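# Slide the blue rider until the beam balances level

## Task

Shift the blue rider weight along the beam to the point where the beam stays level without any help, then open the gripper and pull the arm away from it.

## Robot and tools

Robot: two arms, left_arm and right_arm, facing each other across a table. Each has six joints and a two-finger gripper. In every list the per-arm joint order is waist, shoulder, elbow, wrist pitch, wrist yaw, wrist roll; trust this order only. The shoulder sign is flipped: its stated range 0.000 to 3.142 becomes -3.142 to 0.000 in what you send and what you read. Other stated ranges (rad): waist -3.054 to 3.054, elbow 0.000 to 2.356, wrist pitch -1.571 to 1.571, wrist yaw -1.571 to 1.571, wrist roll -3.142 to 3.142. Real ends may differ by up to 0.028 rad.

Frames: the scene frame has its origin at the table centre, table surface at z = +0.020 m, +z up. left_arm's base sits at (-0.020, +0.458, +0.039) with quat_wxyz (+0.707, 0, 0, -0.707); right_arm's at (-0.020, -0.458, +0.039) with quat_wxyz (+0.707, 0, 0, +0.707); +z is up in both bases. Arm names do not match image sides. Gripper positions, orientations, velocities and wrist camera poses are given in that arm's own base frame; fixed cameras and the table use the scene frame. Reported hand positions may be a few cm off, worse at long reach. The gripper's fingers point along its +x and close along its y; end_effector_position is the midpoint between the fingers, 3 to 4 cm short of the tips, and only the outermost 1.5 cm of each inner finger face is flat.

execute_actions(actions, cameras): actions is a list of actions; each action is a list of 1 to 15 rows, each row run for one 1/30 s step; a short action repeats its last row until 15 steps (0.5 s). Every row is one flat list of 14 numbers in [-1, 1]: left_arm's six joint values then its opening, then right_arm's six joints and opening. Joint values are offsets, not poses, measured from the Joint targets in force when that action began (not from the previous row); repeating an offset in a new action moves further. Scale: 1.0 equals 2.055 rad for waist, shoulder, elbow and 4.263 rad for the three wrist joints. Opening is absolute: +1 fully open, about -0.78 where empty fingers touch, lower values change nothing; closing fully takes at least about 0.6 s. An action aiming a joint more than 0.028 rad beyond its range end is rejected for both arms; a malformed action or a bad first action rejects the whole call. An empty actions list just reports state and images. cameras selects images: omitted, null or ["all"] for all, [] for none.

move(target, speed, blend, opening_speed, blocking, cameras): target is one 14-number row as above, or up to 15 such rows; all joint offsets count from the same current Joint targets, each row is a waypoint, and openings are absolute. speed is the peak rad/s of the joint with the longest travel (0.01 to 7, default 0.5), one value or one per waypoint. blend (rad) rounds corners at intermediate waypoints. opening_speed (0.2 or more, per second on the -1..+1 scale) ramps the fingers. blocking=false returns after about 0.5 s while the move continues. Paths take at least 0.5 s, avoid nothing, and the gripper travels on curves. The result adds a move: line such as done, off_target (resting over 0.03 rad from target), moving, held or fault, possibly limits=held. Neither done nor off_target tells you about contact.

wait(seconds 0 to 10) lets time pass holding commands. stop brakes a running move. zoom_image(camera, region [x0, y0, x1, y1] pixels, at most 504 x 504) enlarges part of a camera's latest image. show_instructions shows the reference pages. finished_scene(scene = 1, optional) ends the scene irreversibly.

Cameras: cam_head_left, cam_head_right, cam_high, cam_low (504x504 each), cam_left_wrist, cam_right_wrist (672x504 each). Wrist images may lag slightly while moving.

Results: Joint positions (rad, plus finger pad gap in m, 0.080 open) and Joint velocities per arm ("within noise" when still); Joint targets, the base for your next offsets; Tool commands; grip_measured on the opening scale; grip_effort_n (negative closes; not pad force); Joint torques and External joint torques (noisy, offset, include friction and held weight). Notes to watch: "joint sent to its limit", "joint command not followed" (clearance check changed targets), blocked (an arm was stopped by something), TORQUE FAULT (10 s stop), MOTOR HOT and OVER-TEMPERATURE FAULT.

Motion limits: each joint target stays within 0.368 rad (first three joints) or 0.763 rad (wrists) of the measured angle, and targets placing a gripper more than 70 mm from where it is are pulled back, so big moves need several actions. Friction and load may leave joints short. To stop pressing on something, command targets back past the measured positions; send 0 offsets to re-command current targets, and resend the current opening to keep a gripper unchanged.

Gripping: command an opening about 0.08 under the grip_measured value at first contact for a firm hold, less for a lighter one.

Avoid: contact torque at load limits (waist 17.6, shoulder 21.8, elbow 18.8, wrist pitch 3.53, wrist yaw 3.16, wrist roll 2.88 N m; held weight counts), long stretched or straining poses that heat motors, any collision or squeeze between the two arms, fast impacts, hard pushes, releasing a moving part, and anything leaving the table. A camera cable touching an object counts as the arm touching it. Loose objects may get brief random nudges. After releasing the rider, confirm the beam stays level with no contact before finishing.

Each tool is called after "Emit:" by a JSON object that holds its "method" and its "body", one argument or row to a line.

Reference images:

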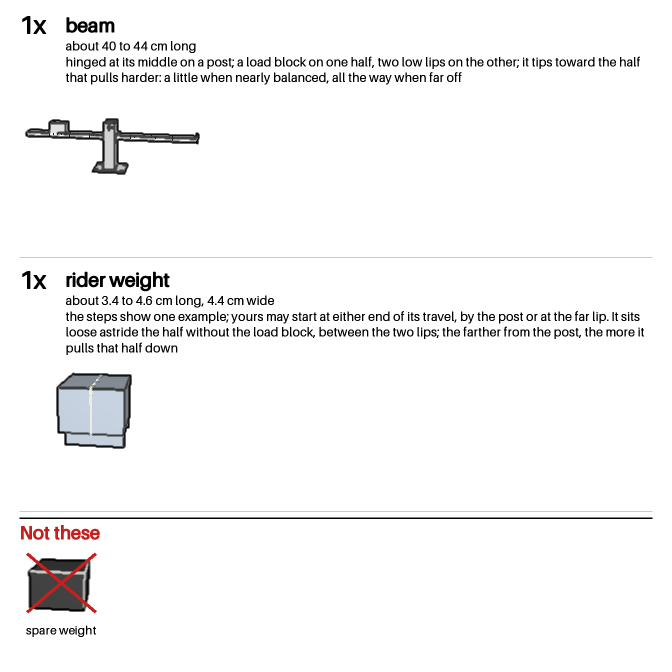

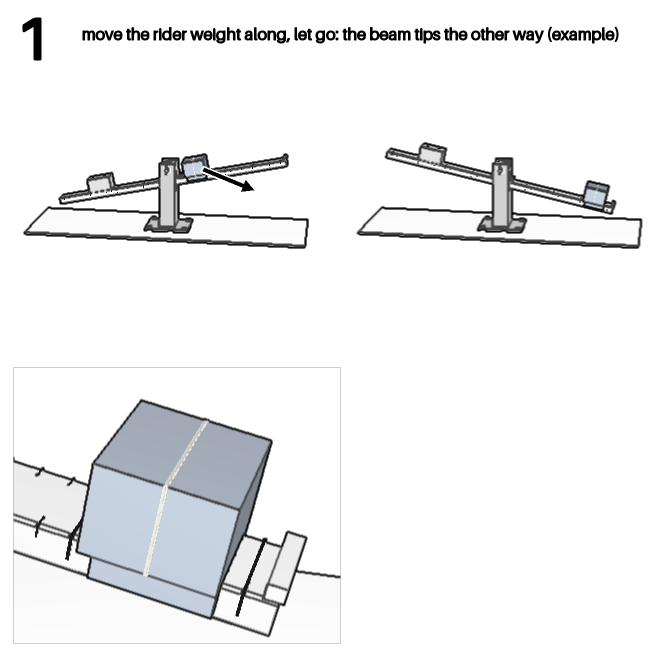

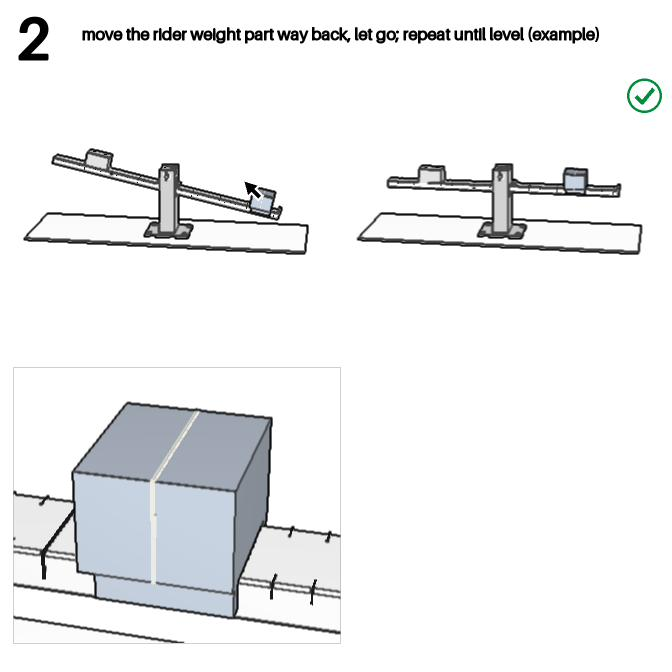

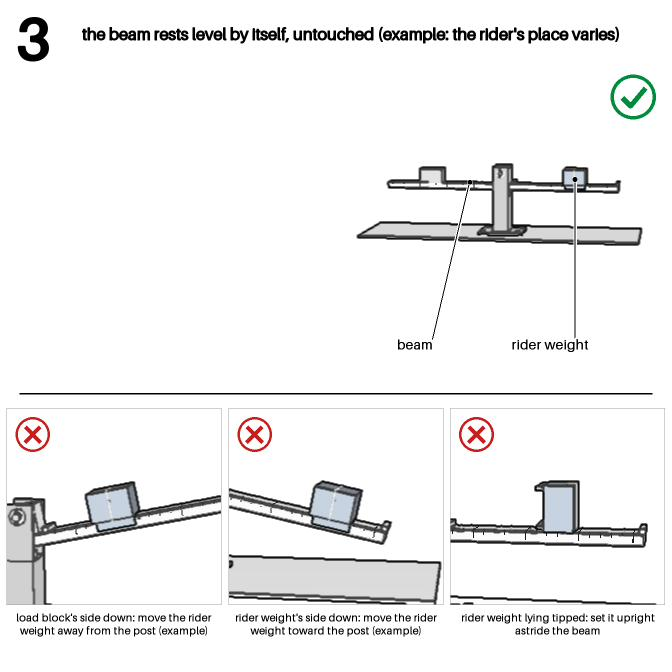

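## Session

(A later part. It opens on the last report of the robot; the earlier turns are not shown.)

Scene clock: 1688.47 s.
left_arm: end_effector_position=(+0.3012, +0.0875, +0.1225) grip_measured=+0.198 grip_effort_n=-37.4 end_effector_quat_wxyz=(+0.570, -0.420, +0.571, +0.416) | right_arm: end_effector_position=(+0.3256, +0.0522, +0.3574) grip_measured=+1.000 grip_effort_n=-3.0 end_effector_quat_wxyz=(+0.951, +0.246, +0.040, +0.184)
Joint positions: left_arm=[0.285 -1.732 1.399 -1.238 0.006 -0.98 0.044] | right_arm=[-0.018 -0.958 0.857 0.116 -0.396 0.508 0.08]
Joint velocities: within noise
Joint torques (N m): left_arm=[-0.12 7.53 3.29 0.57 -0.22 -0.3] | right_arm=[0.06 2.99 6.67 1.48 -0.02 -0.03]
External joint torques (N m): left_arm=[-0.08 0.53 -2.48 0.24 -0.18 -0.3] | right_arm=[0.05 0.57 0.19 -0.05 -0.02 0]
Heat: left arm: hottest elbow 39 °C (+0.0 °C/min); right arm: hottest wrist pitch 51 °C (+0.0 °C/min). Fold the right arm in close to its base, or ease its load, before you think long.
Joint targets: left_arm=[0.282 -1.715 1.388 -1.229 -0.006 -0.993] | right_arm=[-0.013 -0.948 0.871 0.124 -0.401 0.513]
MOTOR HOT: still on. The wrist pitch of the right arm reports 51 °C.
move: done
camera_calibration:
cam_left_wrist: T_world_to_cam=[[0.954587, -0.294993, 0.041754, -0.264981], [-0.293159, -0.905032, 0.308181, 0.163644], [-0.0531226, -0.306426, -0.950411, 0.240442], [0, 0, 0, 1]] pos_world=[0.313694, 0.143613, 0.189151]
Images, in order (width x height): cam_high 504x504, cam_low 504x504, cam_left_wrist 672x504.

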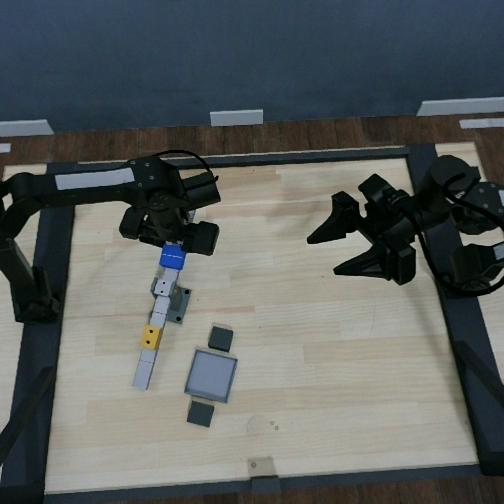

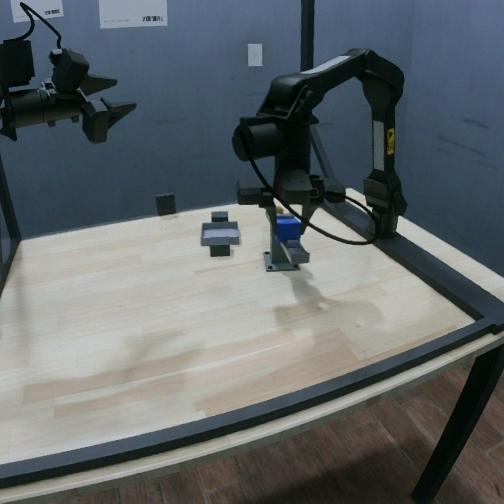

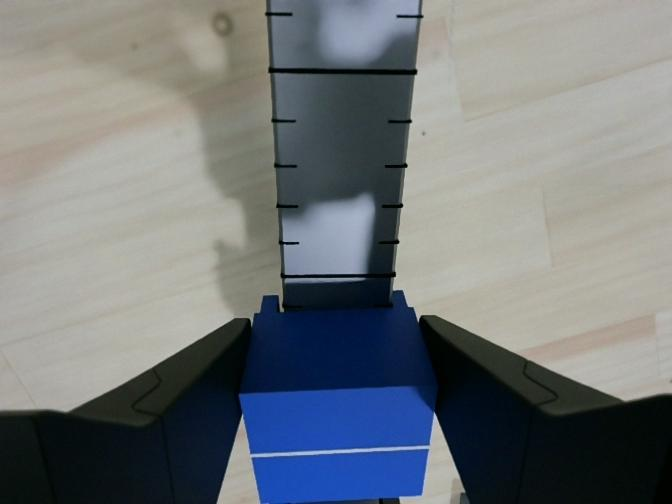

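Emit:
{"method": "move", "body": {
  "target": [
    [-0.02875, 0.01716, -0.02644, 0.00396, 0, -0.01354, 0.19, 0,0,0,0,0,0,1.0],
    [-0.02875, 0.01716, -0.02644, 0.00396, 0, -0.01354, 0.38, 0,0,0,0,0,0,1.0],
    [-0.05528, 0.03299, -0.05085, 0.00762, 0, -0.02604, 0.38, 0,0,0,0,0,0,1.0],
    [-0.05528, 0.03299, -0.05085, 0.00762, 0, -0.02604, 0.18, 0,0,0,0,0,0,1.0]
  ],
  "speed": 0.15,
  "opening_speed": 0.5,
  "cameras": ["cam_high", "cam_left_wrist"]
}}

Scene clock: 1782.43 s.
left_arm: end_effector_position=(+0.2900, +0.0499, +0.1160) grip_measured=+0.191 grip_effort_n=-50.9 end_effector_quat_wxyz=(+0.570, -0.418, +0.571, +0.417) | right_arm: end_effector_position=(+0.3256, +0.0522, +0.3574) grip_measured=+1.000 grip_effort_n=-4.0 end_effector_quat_wxyz=(+0.951, +0.246, +0.040, +0.184)
Joint positions: left_arm=[0.172 -1.663 1.295 -1.204 0.003 -1.092 0.044] | right_arm=[-0.018 -0.958 0.857 0.116 -0.396 0.508 0.08]
Joint velocities: within noise
Joint torques (N m): left_arm=[-0.1 7.01 3.26 0.51 -0.16 -0.31] | right_arm=[0.06 2.84 6.79 1.47 -0.07 0]
External joint torques (N m): left_arm=[-0.08 0.59 -2.46 0.18 -0.12 -0.31] | right_arm=[0.07 0.37 0.2 -0.09 -0.08 0.02]
Heat: left arm: hottest shoulder 38 °C (+0.0 °C/min); right arm: hottest wrist pitch 51 °C (+0.0 °C/min). Fold the right arm in close to its base, or ease its load, before you think long.
Joint targets: left_arm=[0.168 -1.647 1.284 -1.197 -0.006 -1.104] | right_arm=[-0.013 -0.948 0.871 0.124 -0.401 0.513]
MOTOR HOT: still on. The wrist pitch of the right arm reports 51 °C.
move: done
camera_calibration:
cam_left_wrist: T_world_to_cam=[[0.954227, -0.296604, 0.0384418, -0.26448], [-0.293772, -0.905386, 0.306552, 0.128731], [-0.0561199, -0.303813, -0.951077, 0.222854], [0, 0, 0, 1]] pos_world=[0.302698, 0.105812, 0.182656]
Images, in order (width x height): cam_high 504x504, cam_left_wrist 672x504.

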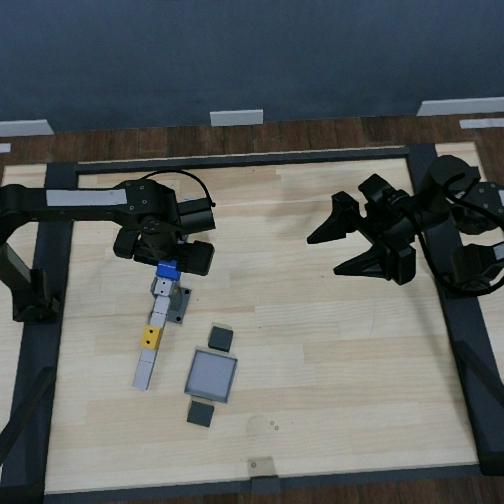

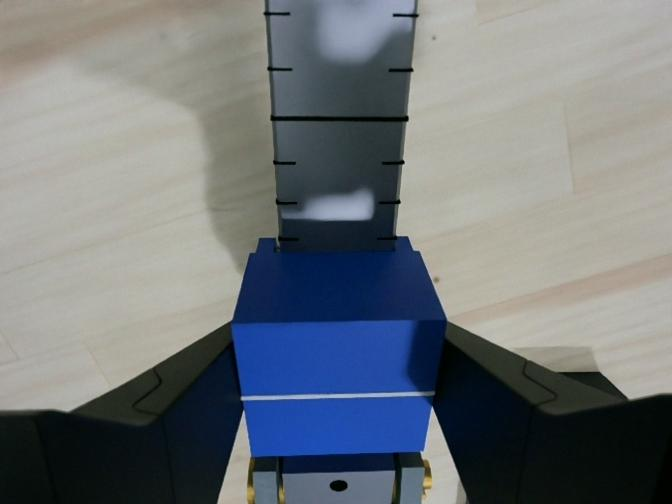

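Emit:
{"method": "move", "body": {
  "target": [
    [0.05207, -0.05012, 0.0509, -0.00929, 0.02334, 0.03021, 0.18, 0,0,0,0,0,0,1.0],
    [0.09708, -0.10073, 0.09893, -0.02447, 0.0376, 0.05377, 0.18, 0,0,0,0,0,0,1.0],
    [0.12316, -0.12589, 0.13285, -0.03047, 0.0376, 0.06512, 0.18, 0,0,0,0,0,0,1.0]
  ],
  "speed": 0.14,
  "blend": [0.05, 0.03, 0],
  "cameras": ["cam_high", "cam_low", "cam_left_wrist"]
}}

Emit:
{"method": "zoom_image", "body": {
  "camera": "cam_low",
  "region": [250, 200, 350, 300]
}}

Emit:
{"method": "zoom_image", "body": {
  "camera": "cam_high",
  "region": [100, 300, 200, 400]
}}

Scene clock: 1820.67 s.
left_arm: end_effector_position=(+0.3090, +0.1123, +0.1052) grip_measured=+0.191 grip_effort_n=-52.3 end_effector_quat_wxyz=(+0.510, -0.462, +0.623, +0.372) | right_arm: end_effector_position=(+0.3256, +0.0522, +0.3574) grip_measured=+1.000 grip_effort_n=-3.0 end_effector_quat_wxyz=(+0.951, +0.246, +0.040, +0.184)
Joint positions: left_arm=[0.42 -1.903 1.53 -1.328 0.158 -0.839 0.044] | right_arm=[-0.018 -0.958 0.857 0.116 -0.396 0.508 0.08]
Joint velocities: within noise
Joint torques (N m): left_arm=[0.24 6.26 7.12 -0.03 0.08 0.24] | right_arm=[-0.05 2.96 6.62 1.47 -0.05 -0.04]
External joint torques (N m): left_arm=[0.18 -1.77 1.65 -0.12 0.03 0.24] | right_arm=[-0.06 0.47 0.04 -0.09 -0.05 -0.02]
Heat: left arm: hottest shoulder 37 °C (-1.0 °C/min); right arm: hottest wrist pitch 51 °C (+0.0 °C/min). Fold the right arm in close to its base, or ease its load, before you think long.
Joint targets: left_arm=[0.421 -1.905 1.557 -1.327 0.155 -0.826] | right_arm=[-0.013 -0.948 0.871 0.124 -0.401 0.513]
MOTOR HOT: still on. The wrist pitch of the right arm reports 51 °C.
move: done
camera_calibration:
cam_left_wrist: T_world_to_cam=[[0.958075, -0.283136, 0.0438959, -0.266997], [-0.267577, -0.829397, 0.490411, 0.158103], [-0.102446, -0.481596, -0.870385, 0.258526], [0, 0, 0, 1]] pos_world=[0.324592, 0.180039, 0.159201]
Images, in order (width x height): cam_high 504x504, cam_low 504x504, cam_left_wrist 672x504.

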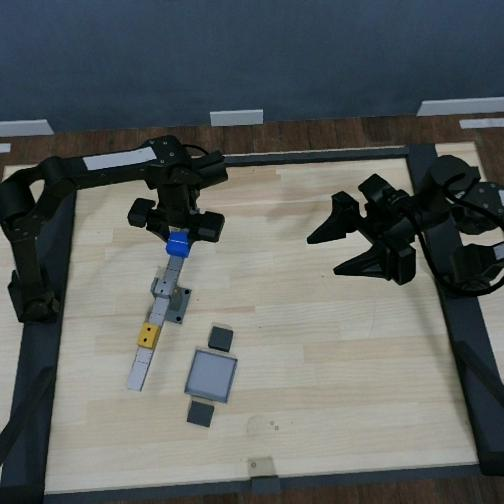

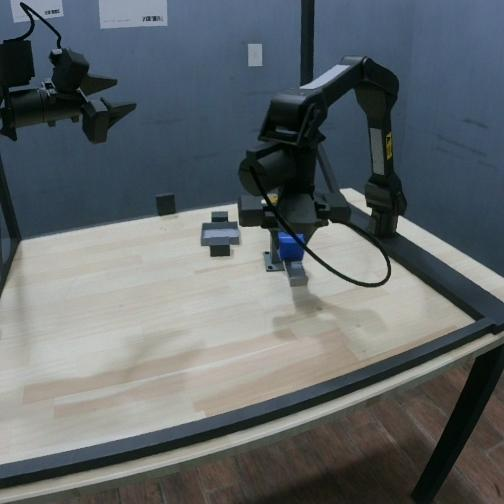

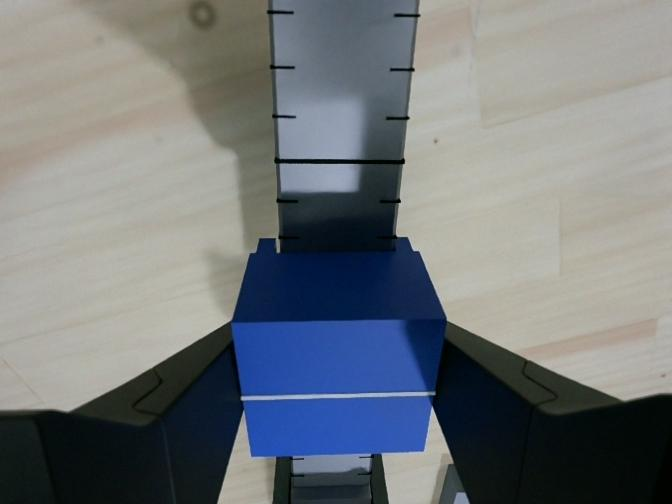

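Scaled by 5.040.

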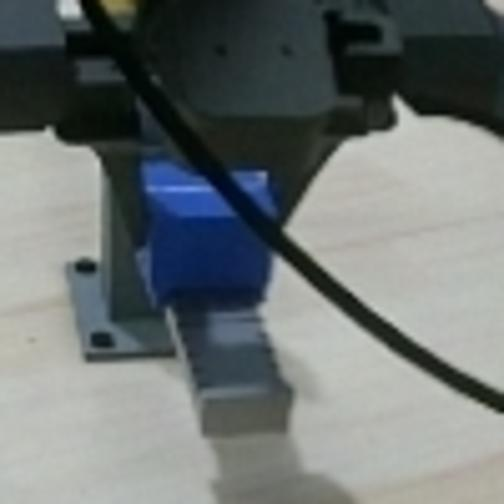

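Scaled by 5.040.

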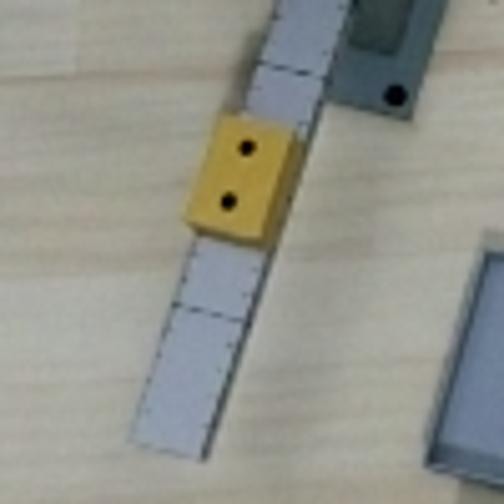

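Emit:
{"method": "execute_actions", "body": {
  "actions": [
    [[0,0,0,0,0,0,0.25,0,0,0,0,0,0,1.0],[0,0,0,0,0,0,0.25,0,0,0,0,0,0,1.0],[0,0,0,0,0,0,0.25,0,0,0,0,0,0,1.0],[0,0,0,0,0,0,0.25,0,0,0,0,0,0,1.0],[0,0,0,0,0,0,0.25,0,0,0,0,0,0,1.0],[0,0,0,0,0,0,0.25,0,0,0,0,0,0,1.0],[0,0,0,0,0,0,0.18,0,0,0,0,0,0,1.0]]
  ],
  "cameras": ["cam_high", "cam_low", "cam_left_wrist"]
}}

Emit:
{"method": "zoom_image", "body": {
  "camera": "cam_low",
  "region": [250, 200, 350, 300]
}}

Emit:
{"method": "zoom_image", "body": {
  "camera": "cam_high",
  "region": [100, 300, 200, 400]
}}

Scene clock: 1839.07 s.
left_arm: end_effector_position=(+0.3088, +0.1123, +0.1051) grip_measured=+0.191 grip_effort_n=-52.3 end_effector_quat_wxyz=(+0.514, -0.455, +0.625, +0.371) | right_arm: end_effector_position=(+0.3256, +0.0522, +0.3574) grip_measured=+1.000 grip_effort_n=-4.0 end_effector_quat_wxyz=(+0.951, +0.246, +0.040, +0.184)
Joint positions: left_arm=[0.417 -1.903 1.53 -1.328 0.15 -0.828 0.044] | right_arm=[-0.018 -0.958 0.857 0.116 -0.396 0.508 0.08]
Joint velocities: within noise
Joint torques (N m): left_arm=[0.18 6.33 7.06 -0.03 0.1 0.22] | right_arm=[-0.06 2.88 6.72 1.51 -0.03 -0.02]
External joint torques (N m): left_arm=[0.18 -1.77 1.5 -0.15 0.04 0.22] | right_arm=[-0.06 0.42 0.17 -0.04 -0.03 0]
Heat: left arm: hottest shoulder 38 °C (+0.0 °C/min); right arm: hottest wrist pitch 51 °C (+0.0 °C/min). Fold the right arm in close to its base, or ease its load, before you think long.
Joint targets: left_arm=[0.421 -1.905 1.557 -1.327 0.155 -0.826] | right_arm=[-0.013 -0.948 0.871 0.124 -0.401 0.513]
MOTOR HOT: still on. The wrist pitch of the right arm reports 51 °C.
camera_calibration:
cam_left_wrist: T_world_to_cam=[[0.953904, -0.297298, 0.0410095, -0.263682], [-0.279096, -0.828545, 0.485406, 0.162223], [-0.110332, -0.474476, -0.873327, 0.260322], [0, 0, 0, 1]] pos_world=[0.325525, 0.179534, 0.159415]
Images, in order (width x height): cam_high 504x504, cam_low 504x504, cam_left_wrist 672x504.

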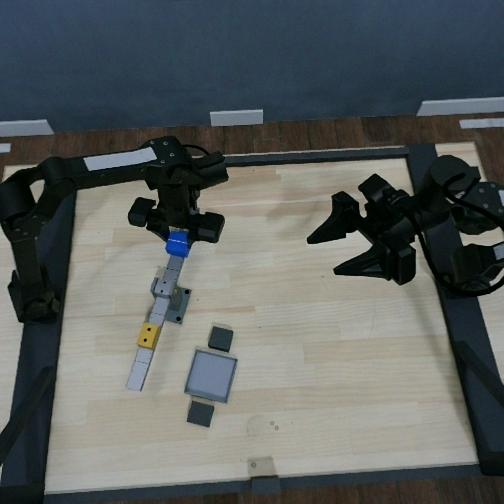

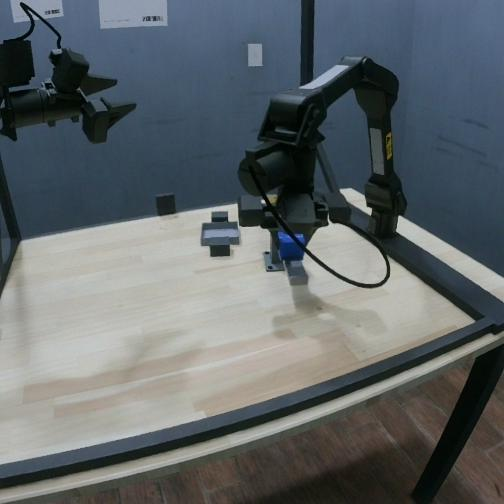

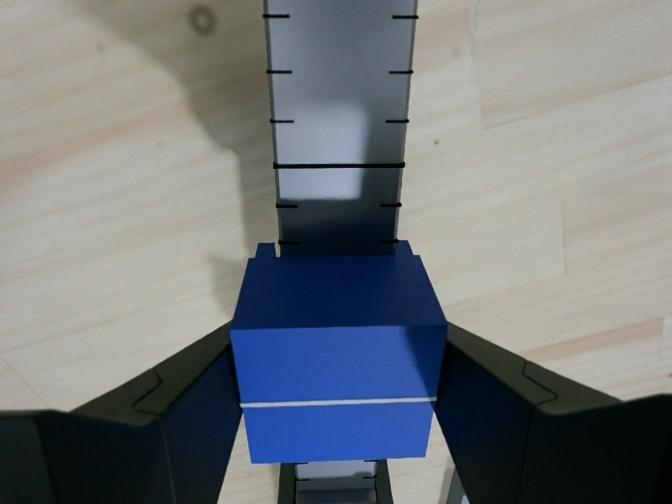

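Scaled by 5.040.

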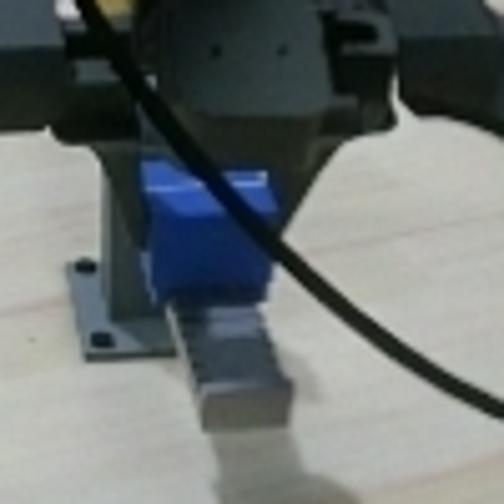

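Scaled by 5.040.

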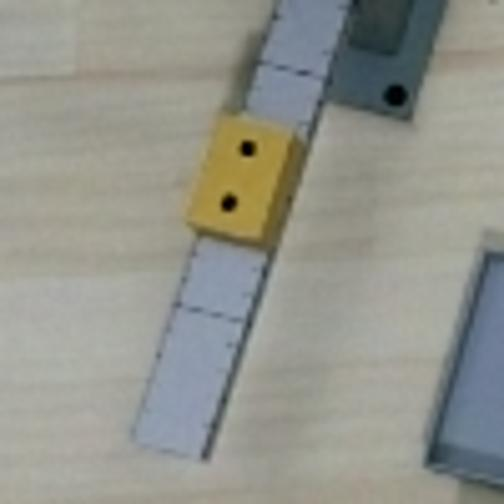

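Emit:
{"method": "execute_actions", "body": {
  "actions": [
    [[0,0,0,0,0,0,0.25,0,0,0,0,0,0,1.0],[0,0,0,0,0,0,0.25,0,0,0,0,0,0,1.0],[0,0,0,0,0,0,0.25,0,0,0,0,0,0,1.0],[0,0,0,0,0,0,0.25,0,0,0,0,0,0,1.0],[0,0,0,0,0,0,0.25,0,0,0,0,0,0,1.0],[0,0,0,0,0,0,0.25,0,0,0,0,0,0,1.0],[0,0,0,0,0,0,0.25,0,0,0,0,0,0,1.0],[0,0,0,0,0,0,0.18,0,0,0,0,0,0,1.0]]
  ],
  "cameras": ["cam_low", "cam_left_wrist"]
}}

Emit:
{"method": "zoom_image", "body": {
  "camera": "cam_low",
  "region": [250, 200, 350, 300]
}}

Scene clock: 1853.37 s.
left_arm: end_effector_position=(+0.3087, +0.1128, +0.1051) grip_measured=+0.191 grip_effort_n=-51.9 end_effector_quat_wxyz=(+0.514, -0.456, +0.625, +0.371) | right_arm: end_effector_position=(+0.3256, +0.0522, +0.3574) grip_measured=+1.000 grip_effort_n=-3.0 end_effector_quat_wxyz=(+0.951, +0.246, +0.040, +0.184)
Joint positions: left_arm=[0.419 -1.903 1.53 -1.328 0.15 -0.828 0.044] | right_arm=[-0.018 -0.958 0.857 0.116 -0.396 0.508 0.08]
Joint velocities: within noise
Joint torques (N m): left_arm=[0.16 6.27 7.03 -0.02 0.09 0.21] | right_arm=[-0.07 3 6.66 1.51 -0.04 -0.02]
External joint torques (N m): left_arm=[0.23 -1.8 1.5 -0.13 0.03 0.21] | right_arm=[-0.06 0.6 0.13 -0.03 -0.04 0]
Heat: left arm: hottest shoulder 39 °C (+1.0 °C/min); right arm: hottest wrist pitch 51 °C (+0.0 °C/min). Fold the right arm in close to its base, or ease its load, before you think long.
Joint targets: left_arm=[0.421 -1.905 1.557 -1.327 0.155 -0.826] | right_arm=[-0.013 -0.948 0.871 0.124 -0.401 0.513]
MOTOR HOT: still on. The wrist pitch of the right arm reports 51 °C.
camera_calibration:
cam_left_wrist: T_world_to_cam=[[0.954346, -0.29586, 0.0411138, -0.263663], [-0.277896, -0.828945, 0.485412, 0.162234], [-0.109533, -0.474676, -0.873318, 0.260301], [0, 0, 0, 1]] pos_world=[0.325221, 0.180034, 0.159415]
Images, in order (width x height): cam_low 504x504, cam_left_wrist 672x504.

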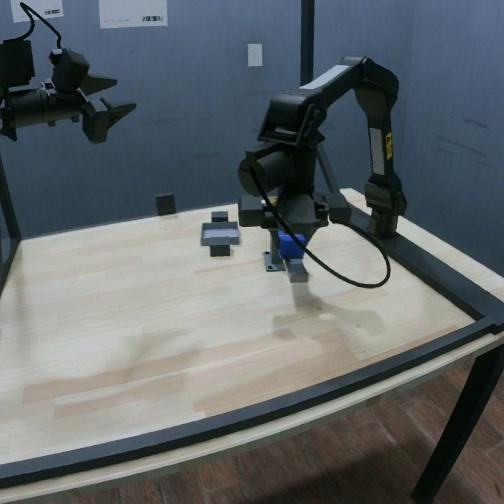

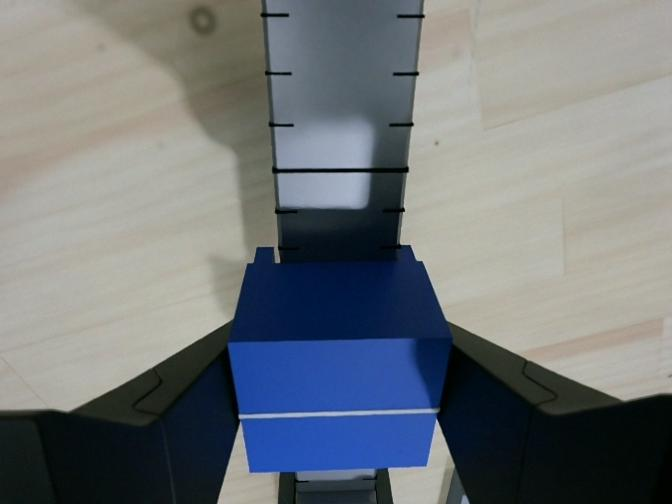

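Scaled by 5.040.

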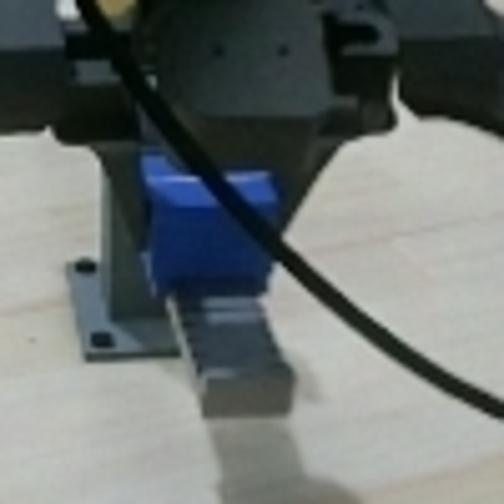

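Emit:
{"method": "move", "body": {
  "target": [0.01489, -0.01932, 0.01786, -0.00406, 0.00296, 0.00446, 0.18, 0,0,0,0,0,0,1.0],
  "speed": 0.06,
  "cameras": ["cam_low", "cam_left_wrist"]
}}

Emit:
{"method": "zoom_image", "body": {
  "camera": "cam_low",
  "region": [250, 200, 350, 300]
}}

Scene clock: 1916.27 s.
left_arm: end_effector_position=(+0.3116, +0.1196, +0.1015) grip_measured=+0.191 grip_effort_n=-52.3 end_effector_quat_wxyz=(+0.501, -0.466, +0.630, +0.368) | right_arm: end_effector_position=(+0.3256, +0.0522, +0.3574) grip_measured=+1.000 grip_effort_n=-3.0 end_effector_quat_wxyz=(+0.951, +0.246, +0.040, +0.184)
Joint positions: left_arm=[0.443 -1.942 1.565 -1.347 0.171 -0.814 0.044] | right_arm=[-0.018 -0.958 0.857 0.116 -0.396 0.508 0.08]
Joint velocities: within noise
Joint torques (N m): left_arm=[0.2 6.51 7.21 -0.05 0.11 0.23] | right_arm=[-0.15 3.01 6.63 1.51 -0.02 0.01]
External joint torques (N m): left_arm=[0.23 -1.74 1.76 -0.12 0.04 0.23] | right_arm=[-0.16 0.65 0.12 -0.03 -0.02 0.03]
Heat: left arm: hottest shoulder 38 °C (+0.0 °C/min); right arm: hottest wrist pitch 51 °C (+0.0 °C/min). Fold the right arm in close to its base, or ease its load, before you think long.
Joint targets: left_arm=[0.452 -1.945 1.593 -1.344 0.167 -0.807] | right_arm=[-0.013 -0.948 0.871 0.124 -0.401 0.513]
MOTOR HOT: still on. The wrist pitch of the right arm reports 51 °C.
move: done
camera_calibration:
cam_left_wrist: T_world_to_cam=[[0.958789, -0.281169, 0.0408382, -0.267448], [-0.261686, -0.817936, 0.512348, 0.161243], [-0.110654, -0.501921, -0.857806, 0.262688], [0, 0, 0, 1]] pos_world=[0.327689, 0.188537, 0.153645]
Images, in order (width x height): cam_low 504x504, cam_left_wrist 672x504.

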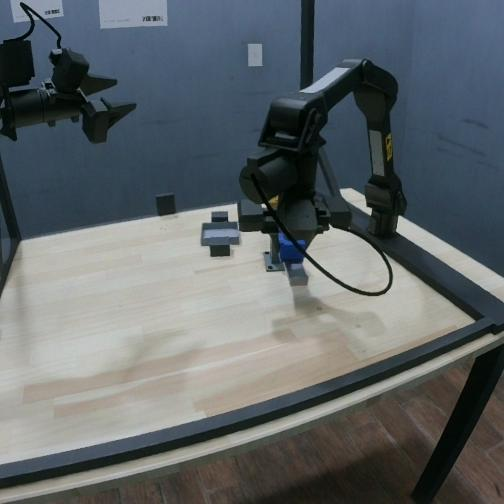

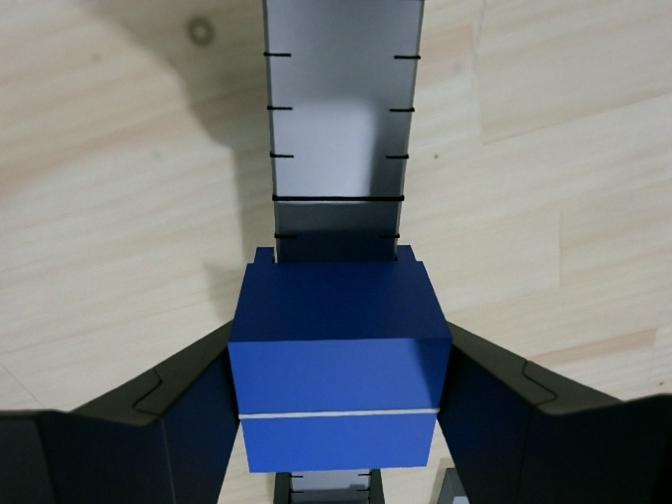

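Scaled by 5.040.

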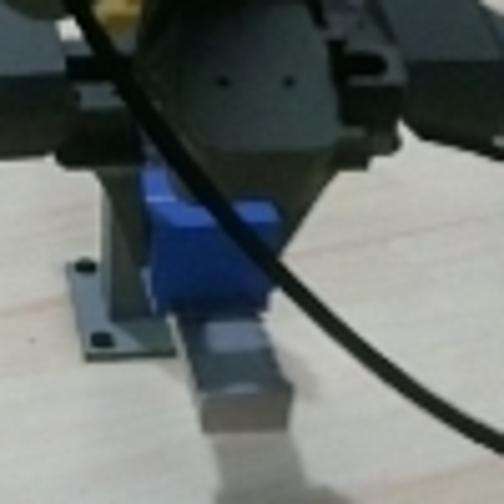

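Emit:
{"method": "execute_actions", "body": {
  "actions": [
    [[0,0,0,0,0,0,0.25,0,0,0,0,0,0,1.0],[0,0,0,0,0,0,0.25,0,0,0,0,0,0,1.0],[0,0,0,0,0,0,0.25,0,0,0,0,0,0,1.0],[0,0,0,0,0,0,0.25,0,0,0,0,0,0,1.0],[0,0,0,0,0,0,0.25,0,0,0,0,0,0,1.0],[0,0,0,0,0,0,0.25,0,0,0,0,0,0,1.0],[0,0,0,0,0,0,0.25,0,0,0,0,0,0,1.0],[0,0,0,0,0,0,0.18,0,0,0,0,0,0,1.0]]
  ],
  "cameras": ["cam_low", "cam_left_wrist"]
}}

Emit:
{"method": "zoom_image", "body": {
  "camera": "cam_low",
  "region": [250, 200, 350, 300]
}}

Scene clock: 1927.17 s.
left_arm: end_effector_position=(+0.3117, +0.1209, +0.1016) grip_measured=+0.191 grip_effort_n=-52.8 end_effector_quat_wxyz=(+0.505, -0.462, +0.630, +0.368) | right_arm: end_effector_position=(+0.3256, +0.0522, +0.3574) grip_measured=+1.000 grip_effort_n=-3.0 end_effector_quat_wxyz=(+0.951, +0.246, +0.040, +0.184)
Joint positions: left_arm=[0.443 -1.942 1.566 -1.345 0.164 -0.808 0.044] | right_arm=[-0.018 -0.958 0.857 0.116 -0.396 0.508 0.08]
Joint velocities: within noise
Joint torques (N m): left_arm=[0.24 6.56 7.07 -0.05 0.11 0.22] | right_arm=[-0.04 3.01 6.68 1.5 -0.03 0]
External joint torques (N m): left_arm=[0.24 -1.71 1.57 -0.15 0.04 0.22] | right_arm=[-0.03 0.58 0.11 -0.05 -0.03 0.02]
Heat: left arm: hottest shoulder 38 °C (+0.0 °C/min); right arm: hottest wrist pitch 51 °C (+0.0 °C/min). Fold the right arm in close to its base, or ease its load, before you think long.
Joint targets: left_arm=[0.452 -1.945 1.593 -1.344 0.167 -0.807] | right_arm=[-0.013 -0.948 0.871 0.124 -0.401 0.513]
MOTOR HOT: still on. The wrist pitch of the right arm reports 51 °C.
camera_calibration:
cam_left_wrist: T_world_to_cam=[[0.956713, -0.288352, 0.039406, -0.265581], [-0.267972, -0.819973, 0.505801, 0.165149], [-0.113537, -0.494466, -0.86175, 0.263917], [0, 0, 0, 1]] pos_world=[0.328305, 0.189335, 0.154363]
Images, in order (width x height): cam_low 504x504, cam_left_wrist 672x504.

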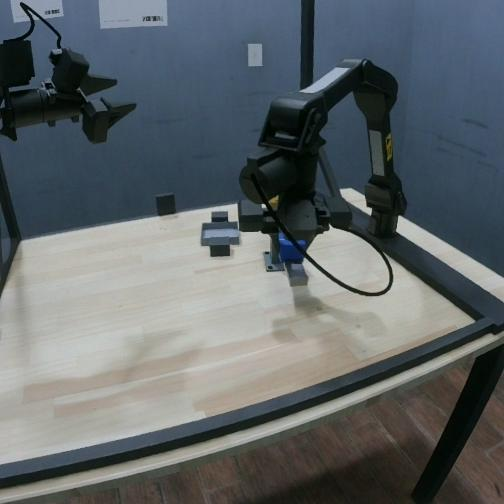

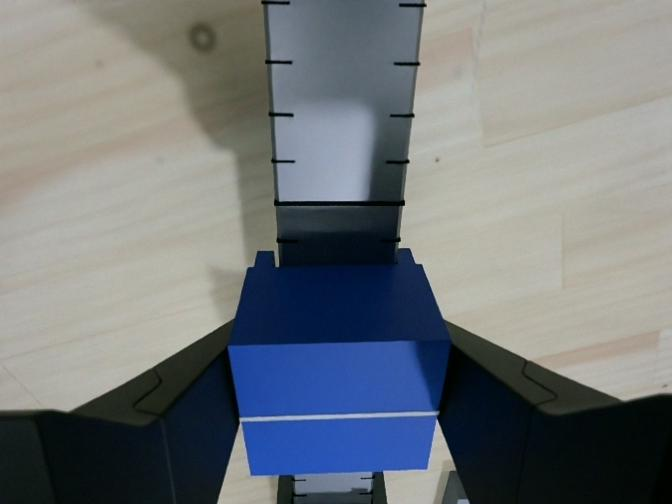

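Scaled by 5.040.

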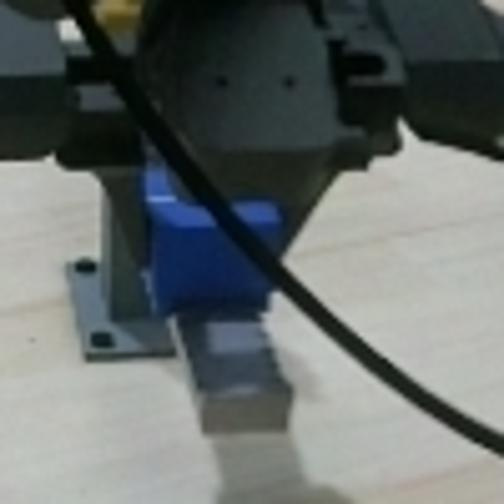

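Emit:
{"method": "execute_actions", "body": {
  "actions": [
    [[0,0,0,0,0,0,0.25,0,0,0,0,0,0,1.0],[0,0,0,0,0,0,0.25,0,0,0,0,0,0,1.0],[0,0,0,0,0,0,0.25,0,0,0,0,0,0,1.0],[0,0,0,0,0,0,0.25,0,0,0,0,0,0,1.0],[0,0,0,0,0,0,0.25,0,0,0,0,0,0,1.0],[0,0,0,0,0,0,0.25,0,0,0,0,0,0,1.0],[0,0,0,0,0,0,0.25,0,0,0,0,0,0,1.0],[0,0,0,0,0,0,0.18,0,0,0,0,0,0,1.0]]
  ],
  "cameras": ["cam_low", "cam_left_wrist"]
}}

Emit:
{"method": "zoom_image", "body": {
  "camera": "cam_low",
  "region": [250, 200, 350, 300]
}}

Scene clock: 1938.47 s.
left_arm: end_effector_position=(+0.3115, +0.1213, +0.1015) grip_measured=+0.191 grip_effort_n=-52.3 end_effector_quat_wxyz=(+0.505, -0.461, +0.629, +0.369) | right_arm: end_effector_position=(+0.3256, +0.0522, +0.3574) grip_measured=+1.000 grip_effort_n=-3.0 end_effector_quat_wxyz=(+0.951, +0.246, +0.040, +0.184)
Joint positions: left_arm=[0.443 -1.942 1.566 -1.345 0.161 -0.808 0.044] | right_arm=[-0.018 -0.958 0.857 0.116 -0.396 0.508 0.08]
Joint velocities: within noise
Joint torques (N m): left_arm=[0.18 6.56 7.04 -0.04 0.11 0.21] | right_arm=[0 2.95 6.66 1.52 -0.04 -0.05]
External joint torques (N m): left_arm=[0.17 -1.71 1.56 -0.13 0.05 0.21] | right_arm=[-0.02 0.52 0.1 -0.04 -0.04 -0.03]
Heat: left arm: hottest shoulder 38 °C (+0.0 °C/min); right arm: hottest wrist pitch 51 °C (+0.0 °C/min). Fold the right arm in close to its base, or ease its load, before you think long.
Joint targets: left_arm=[0.452 -1.945 1.593 -1.344 0.167 -0.807] | right_arm=[-0.013 -0.948 0.871 0.124 -0.401 0.513]
MOTOR HOT: still on. The wrist pitch of the right arm reports 51 °C.
camera_calibration:
cam_left_wrist: T_world_to_cam=[[0.956637, -0.288871, 0.0374139, -0.264973], [-0.267691, -0.821232, 0.503904, 0.165755], [-0.114838, -0.492068, -0.862949, 0.264302], [0, 0, 0, 1]] pos_world=[0.328206, 0.189635, 0.154468]
Images, in order (width x height): cam_low 504x504, cam_left_wrist 672x504.

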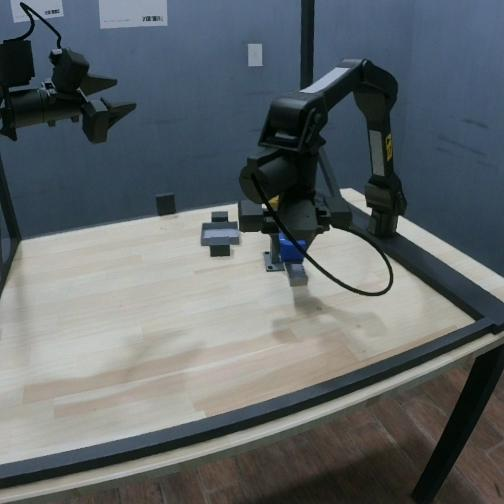

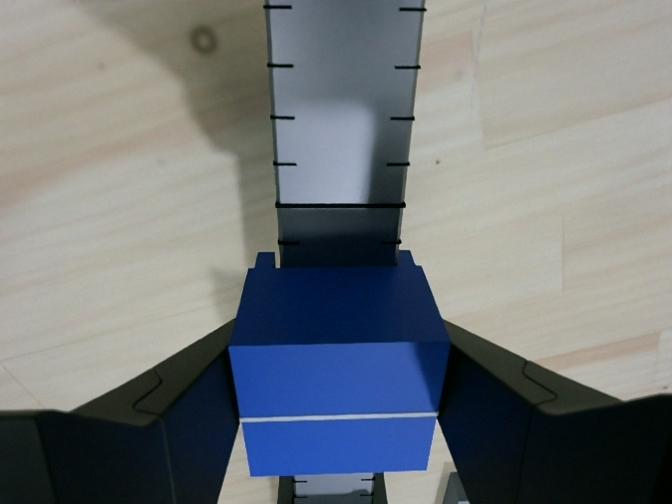

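Scaled by 5.040.

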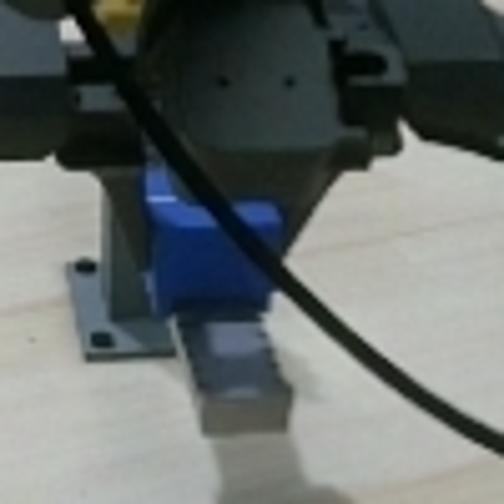

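Emit:
{"method": "move", "body": {
  "target": [0, 0, 0, 0, 0, 0, 0.28, 0,0,0,0,0,0,1.0],
  "speed": 0.05,
  "opening_speed": 0.3,
  "cameras": ["cam_high", "cam_low", "cam_left_wrist"]
}}

Emit:
{"method": "zoom_image", "body": {
  "camera": "cam_low",
  "region": [250, 200, 350, 300]
}}

Emit:
{"method": "zoom_image", "body": {
  "camera": "cam_high",
  "region": [100, 300, 200, 400]
}}

Scene clock: 1947.80 s.
left_arm: end_effector_position=(+0.3106, +0.1226, +0.1016) grip_measured=+0.276 grip_effort_n=15.6 end_effector_quat_wxyz=(+0.503, -0.462, +0.629, +0.370) | right_arm: end_effector_position=(+0.3256, +0.0522, +0.3574) grip_measured=+1.000 grip_effort_n=-3.0 end_effector_quat_wxyz=(+0.951, +0.246, +0.040, +0.184)
Joint positions: left_arm=[0.448 -1.942 1.566 -1.347 0.161 -0.808 0.047] | right_arm=[-0.018 -0.958 0.857 0.116 -0.396 0.508 0.08]
Joint velocities: within noise
Joint torques (N m): left_arm=[0.17 6.57 7.02 -0.04 0.12 0.22] | right_arm=[-0.03 3.14 6.64 1.5 -0.02 -0.02]
External joint torques (N m): left_arm=[0.22 -1.69 1.6 -0.09 0.04 0.22] | right_arm=[-0.06 0.64 0.06 -0.05 -0.02 0.01]
Heat: left arm: hottest shoulder 38 °C (+0.0 °C/min); right arm: hottest wrist pitch 51 °C (+0.0 °C/min). Fold the right arm in close to its base, or ease its load, before you think long.
Joint targets: left_arm=[0.452 -1.945 1.593 -1.344 0.167 -0.807] | right_arm=[-0.013 -0.948 0.871 0.124 -0.401 0.513]
MOTOR HOT: still on. The wrist pitch of the right arm reports 51 °C.
move: done
camera_calibration:
cam_left_wrist: T_world_to_cam=[[0.958013, -0.284424, 0.0362639, -0.264624], [-0.263197, -0.822158, 0.504762, 0.165234], [-0.113751, -0.493113, -0.862497, 0.264551], [0, 0, 0, 1]] pos_world=[0.327095, 0.191037, 0.154366]
Images, in order (width x height): cam_high 504x504, cam_low 504x504, cam_left_wrist 672x504.

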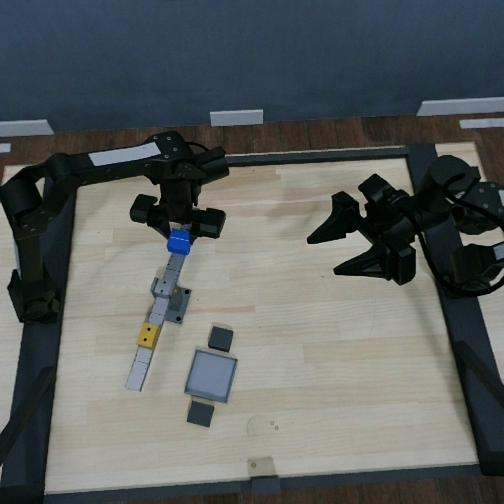

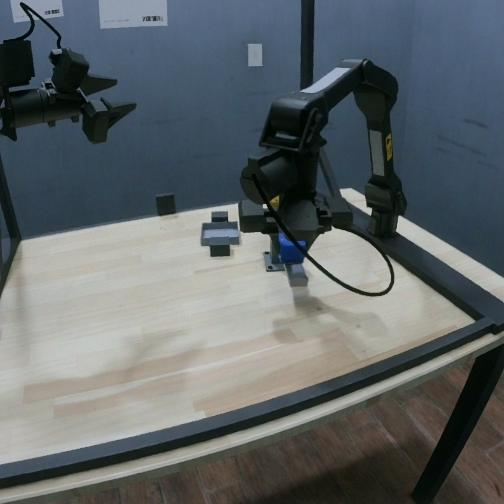

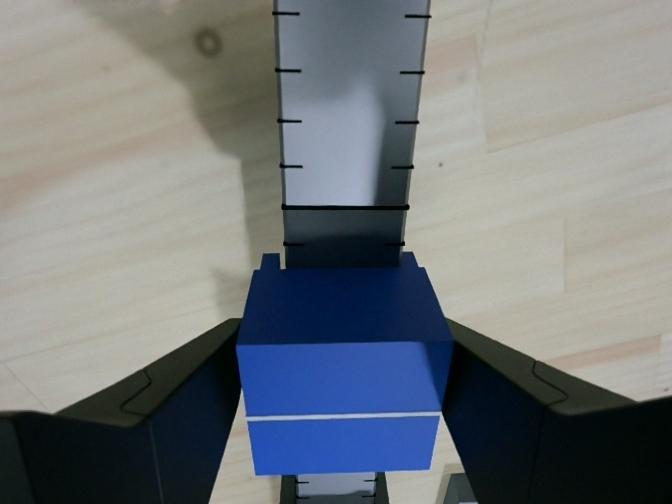

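Scaled by 5.040.

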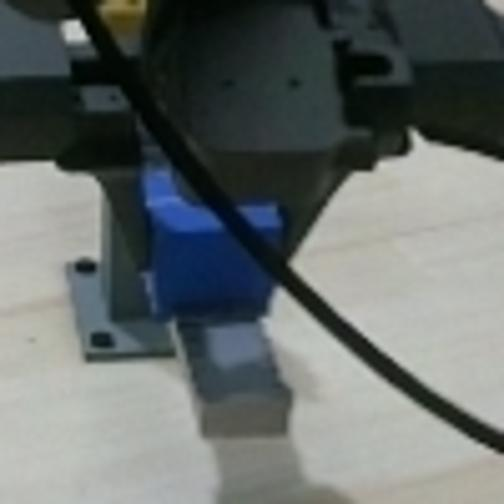

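Scaled by 5.040.

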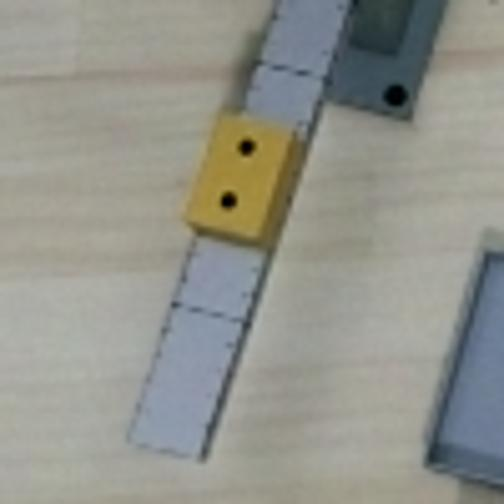

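Emit:
{"method": "move", "body": {
  "target": [0, 0, 0, 0, 0, 0, 0.5, 0,0,0,0,0,0,1.0],
  "speed": 0.05,
  "opening_speed": 0.4,
  "cameras": ["cam_high", "cam_low", "cam_left_wrist"]
}}

Emit:
{"method": "zoom_image", "body": {
  "camera": "cam_low",
  "region": [250, 200, 350, 300]
}}

Emit:
{"method": "zoom_image", "body": {
  "camera": "cam_high",
  "region": [100, 300, 200, 400]
}}

Scene clock: 1955.40 s.
left_arm: end_effector_position=(+0.3097, +0.1250, +0.1016) grip_measured=+0.496 grip_effort_n=15.6 end_effector_quat_wxyz=(+0.502, -0.465, +0.627, +0.372) | right_arm: end_effector_position=(+0.3256, +0.0522, +0.3574) grip_measured=+1.000 grip_effort_n=-3.0 end_effector_quat_wxyz=(+0.951, +0.246, +0.040, +0.184)
Joint positions: left_arm=[0.456 -1.942 1.566 -1.347 0.161 -0.808 0.057] | right_arm=[-0.018 -0.958 0.857 0.116 -0.396 0.508 0.08]
Joint velocities: within noise
Joint torques (N m): left_arm=[0.09 6.55 7.01 -0.05 0.1 0.21] | right_arm=[0.04 2.98 6.56 1.49 -0.06 -0.03]
External joint torques (N m): left_arm=[0.16 -1.78 1.53 -0.12 0.03 0.21] | right_arm=[0.03 0.51 -0.02 -0.07 -0.06 -0.01]
Heat: left arm: hottest elbow 39 °C (+4.0 °C/min); right arm: hottest wrist pitch 51 °C (+0.0 °C/min). Fold the right arm in close to its base, or ease its load, before you think long.
Joint targets: left_arm=[0.452 -1.945 1.593 -1.344 0.167 -0.807] | right_arm=[-0.013 -0.948 0.871 0.124 -0.401 0.513]
MOTOR HOT: still on. The wrist pitch of the right arm reports 51 °C.
move: done
camera_calibration:
cam_left_wrist: T_world_to_cam=[[0.960173, -0.277041, 0.0362738, -0.264592], [-0.256859, -0.82413, 0.504809, 0.165204], [-0.109959, -0.494022, -0.862468, 0.264549], [0, 0, 0, 1]] pos_world=[0.325578, 0.19354, 0.154366]
Images, in order (width x height): cam_high 504x504, cam_low 504x504, cam_left_wrist 672x504.

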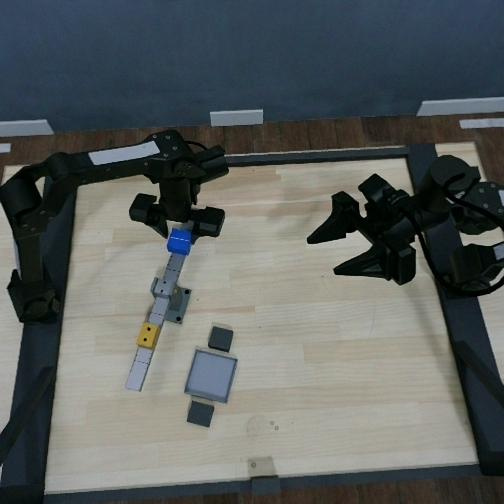

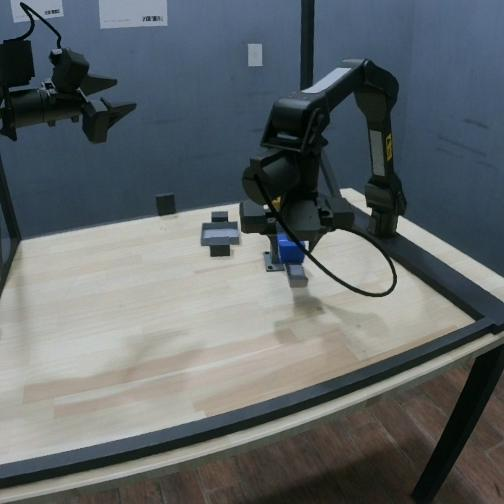

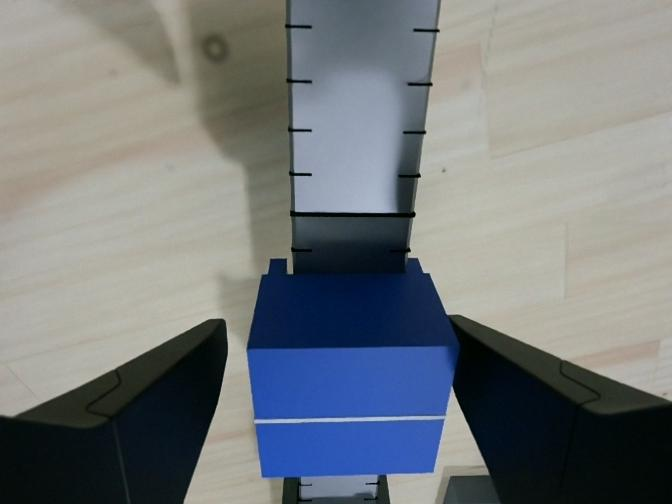

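Scaled by 5.040.

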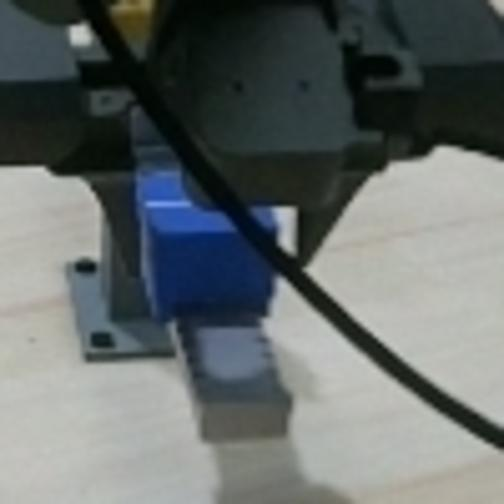

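Scaled by 5.040.

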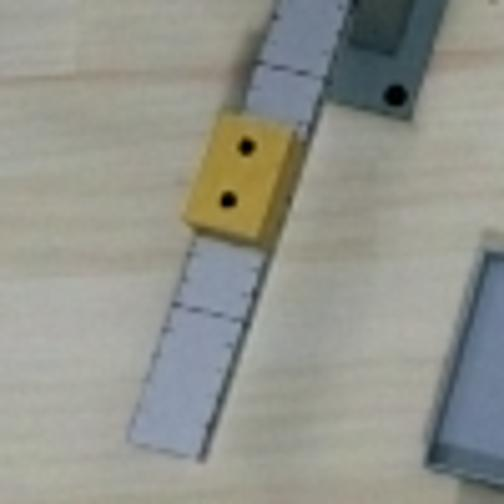

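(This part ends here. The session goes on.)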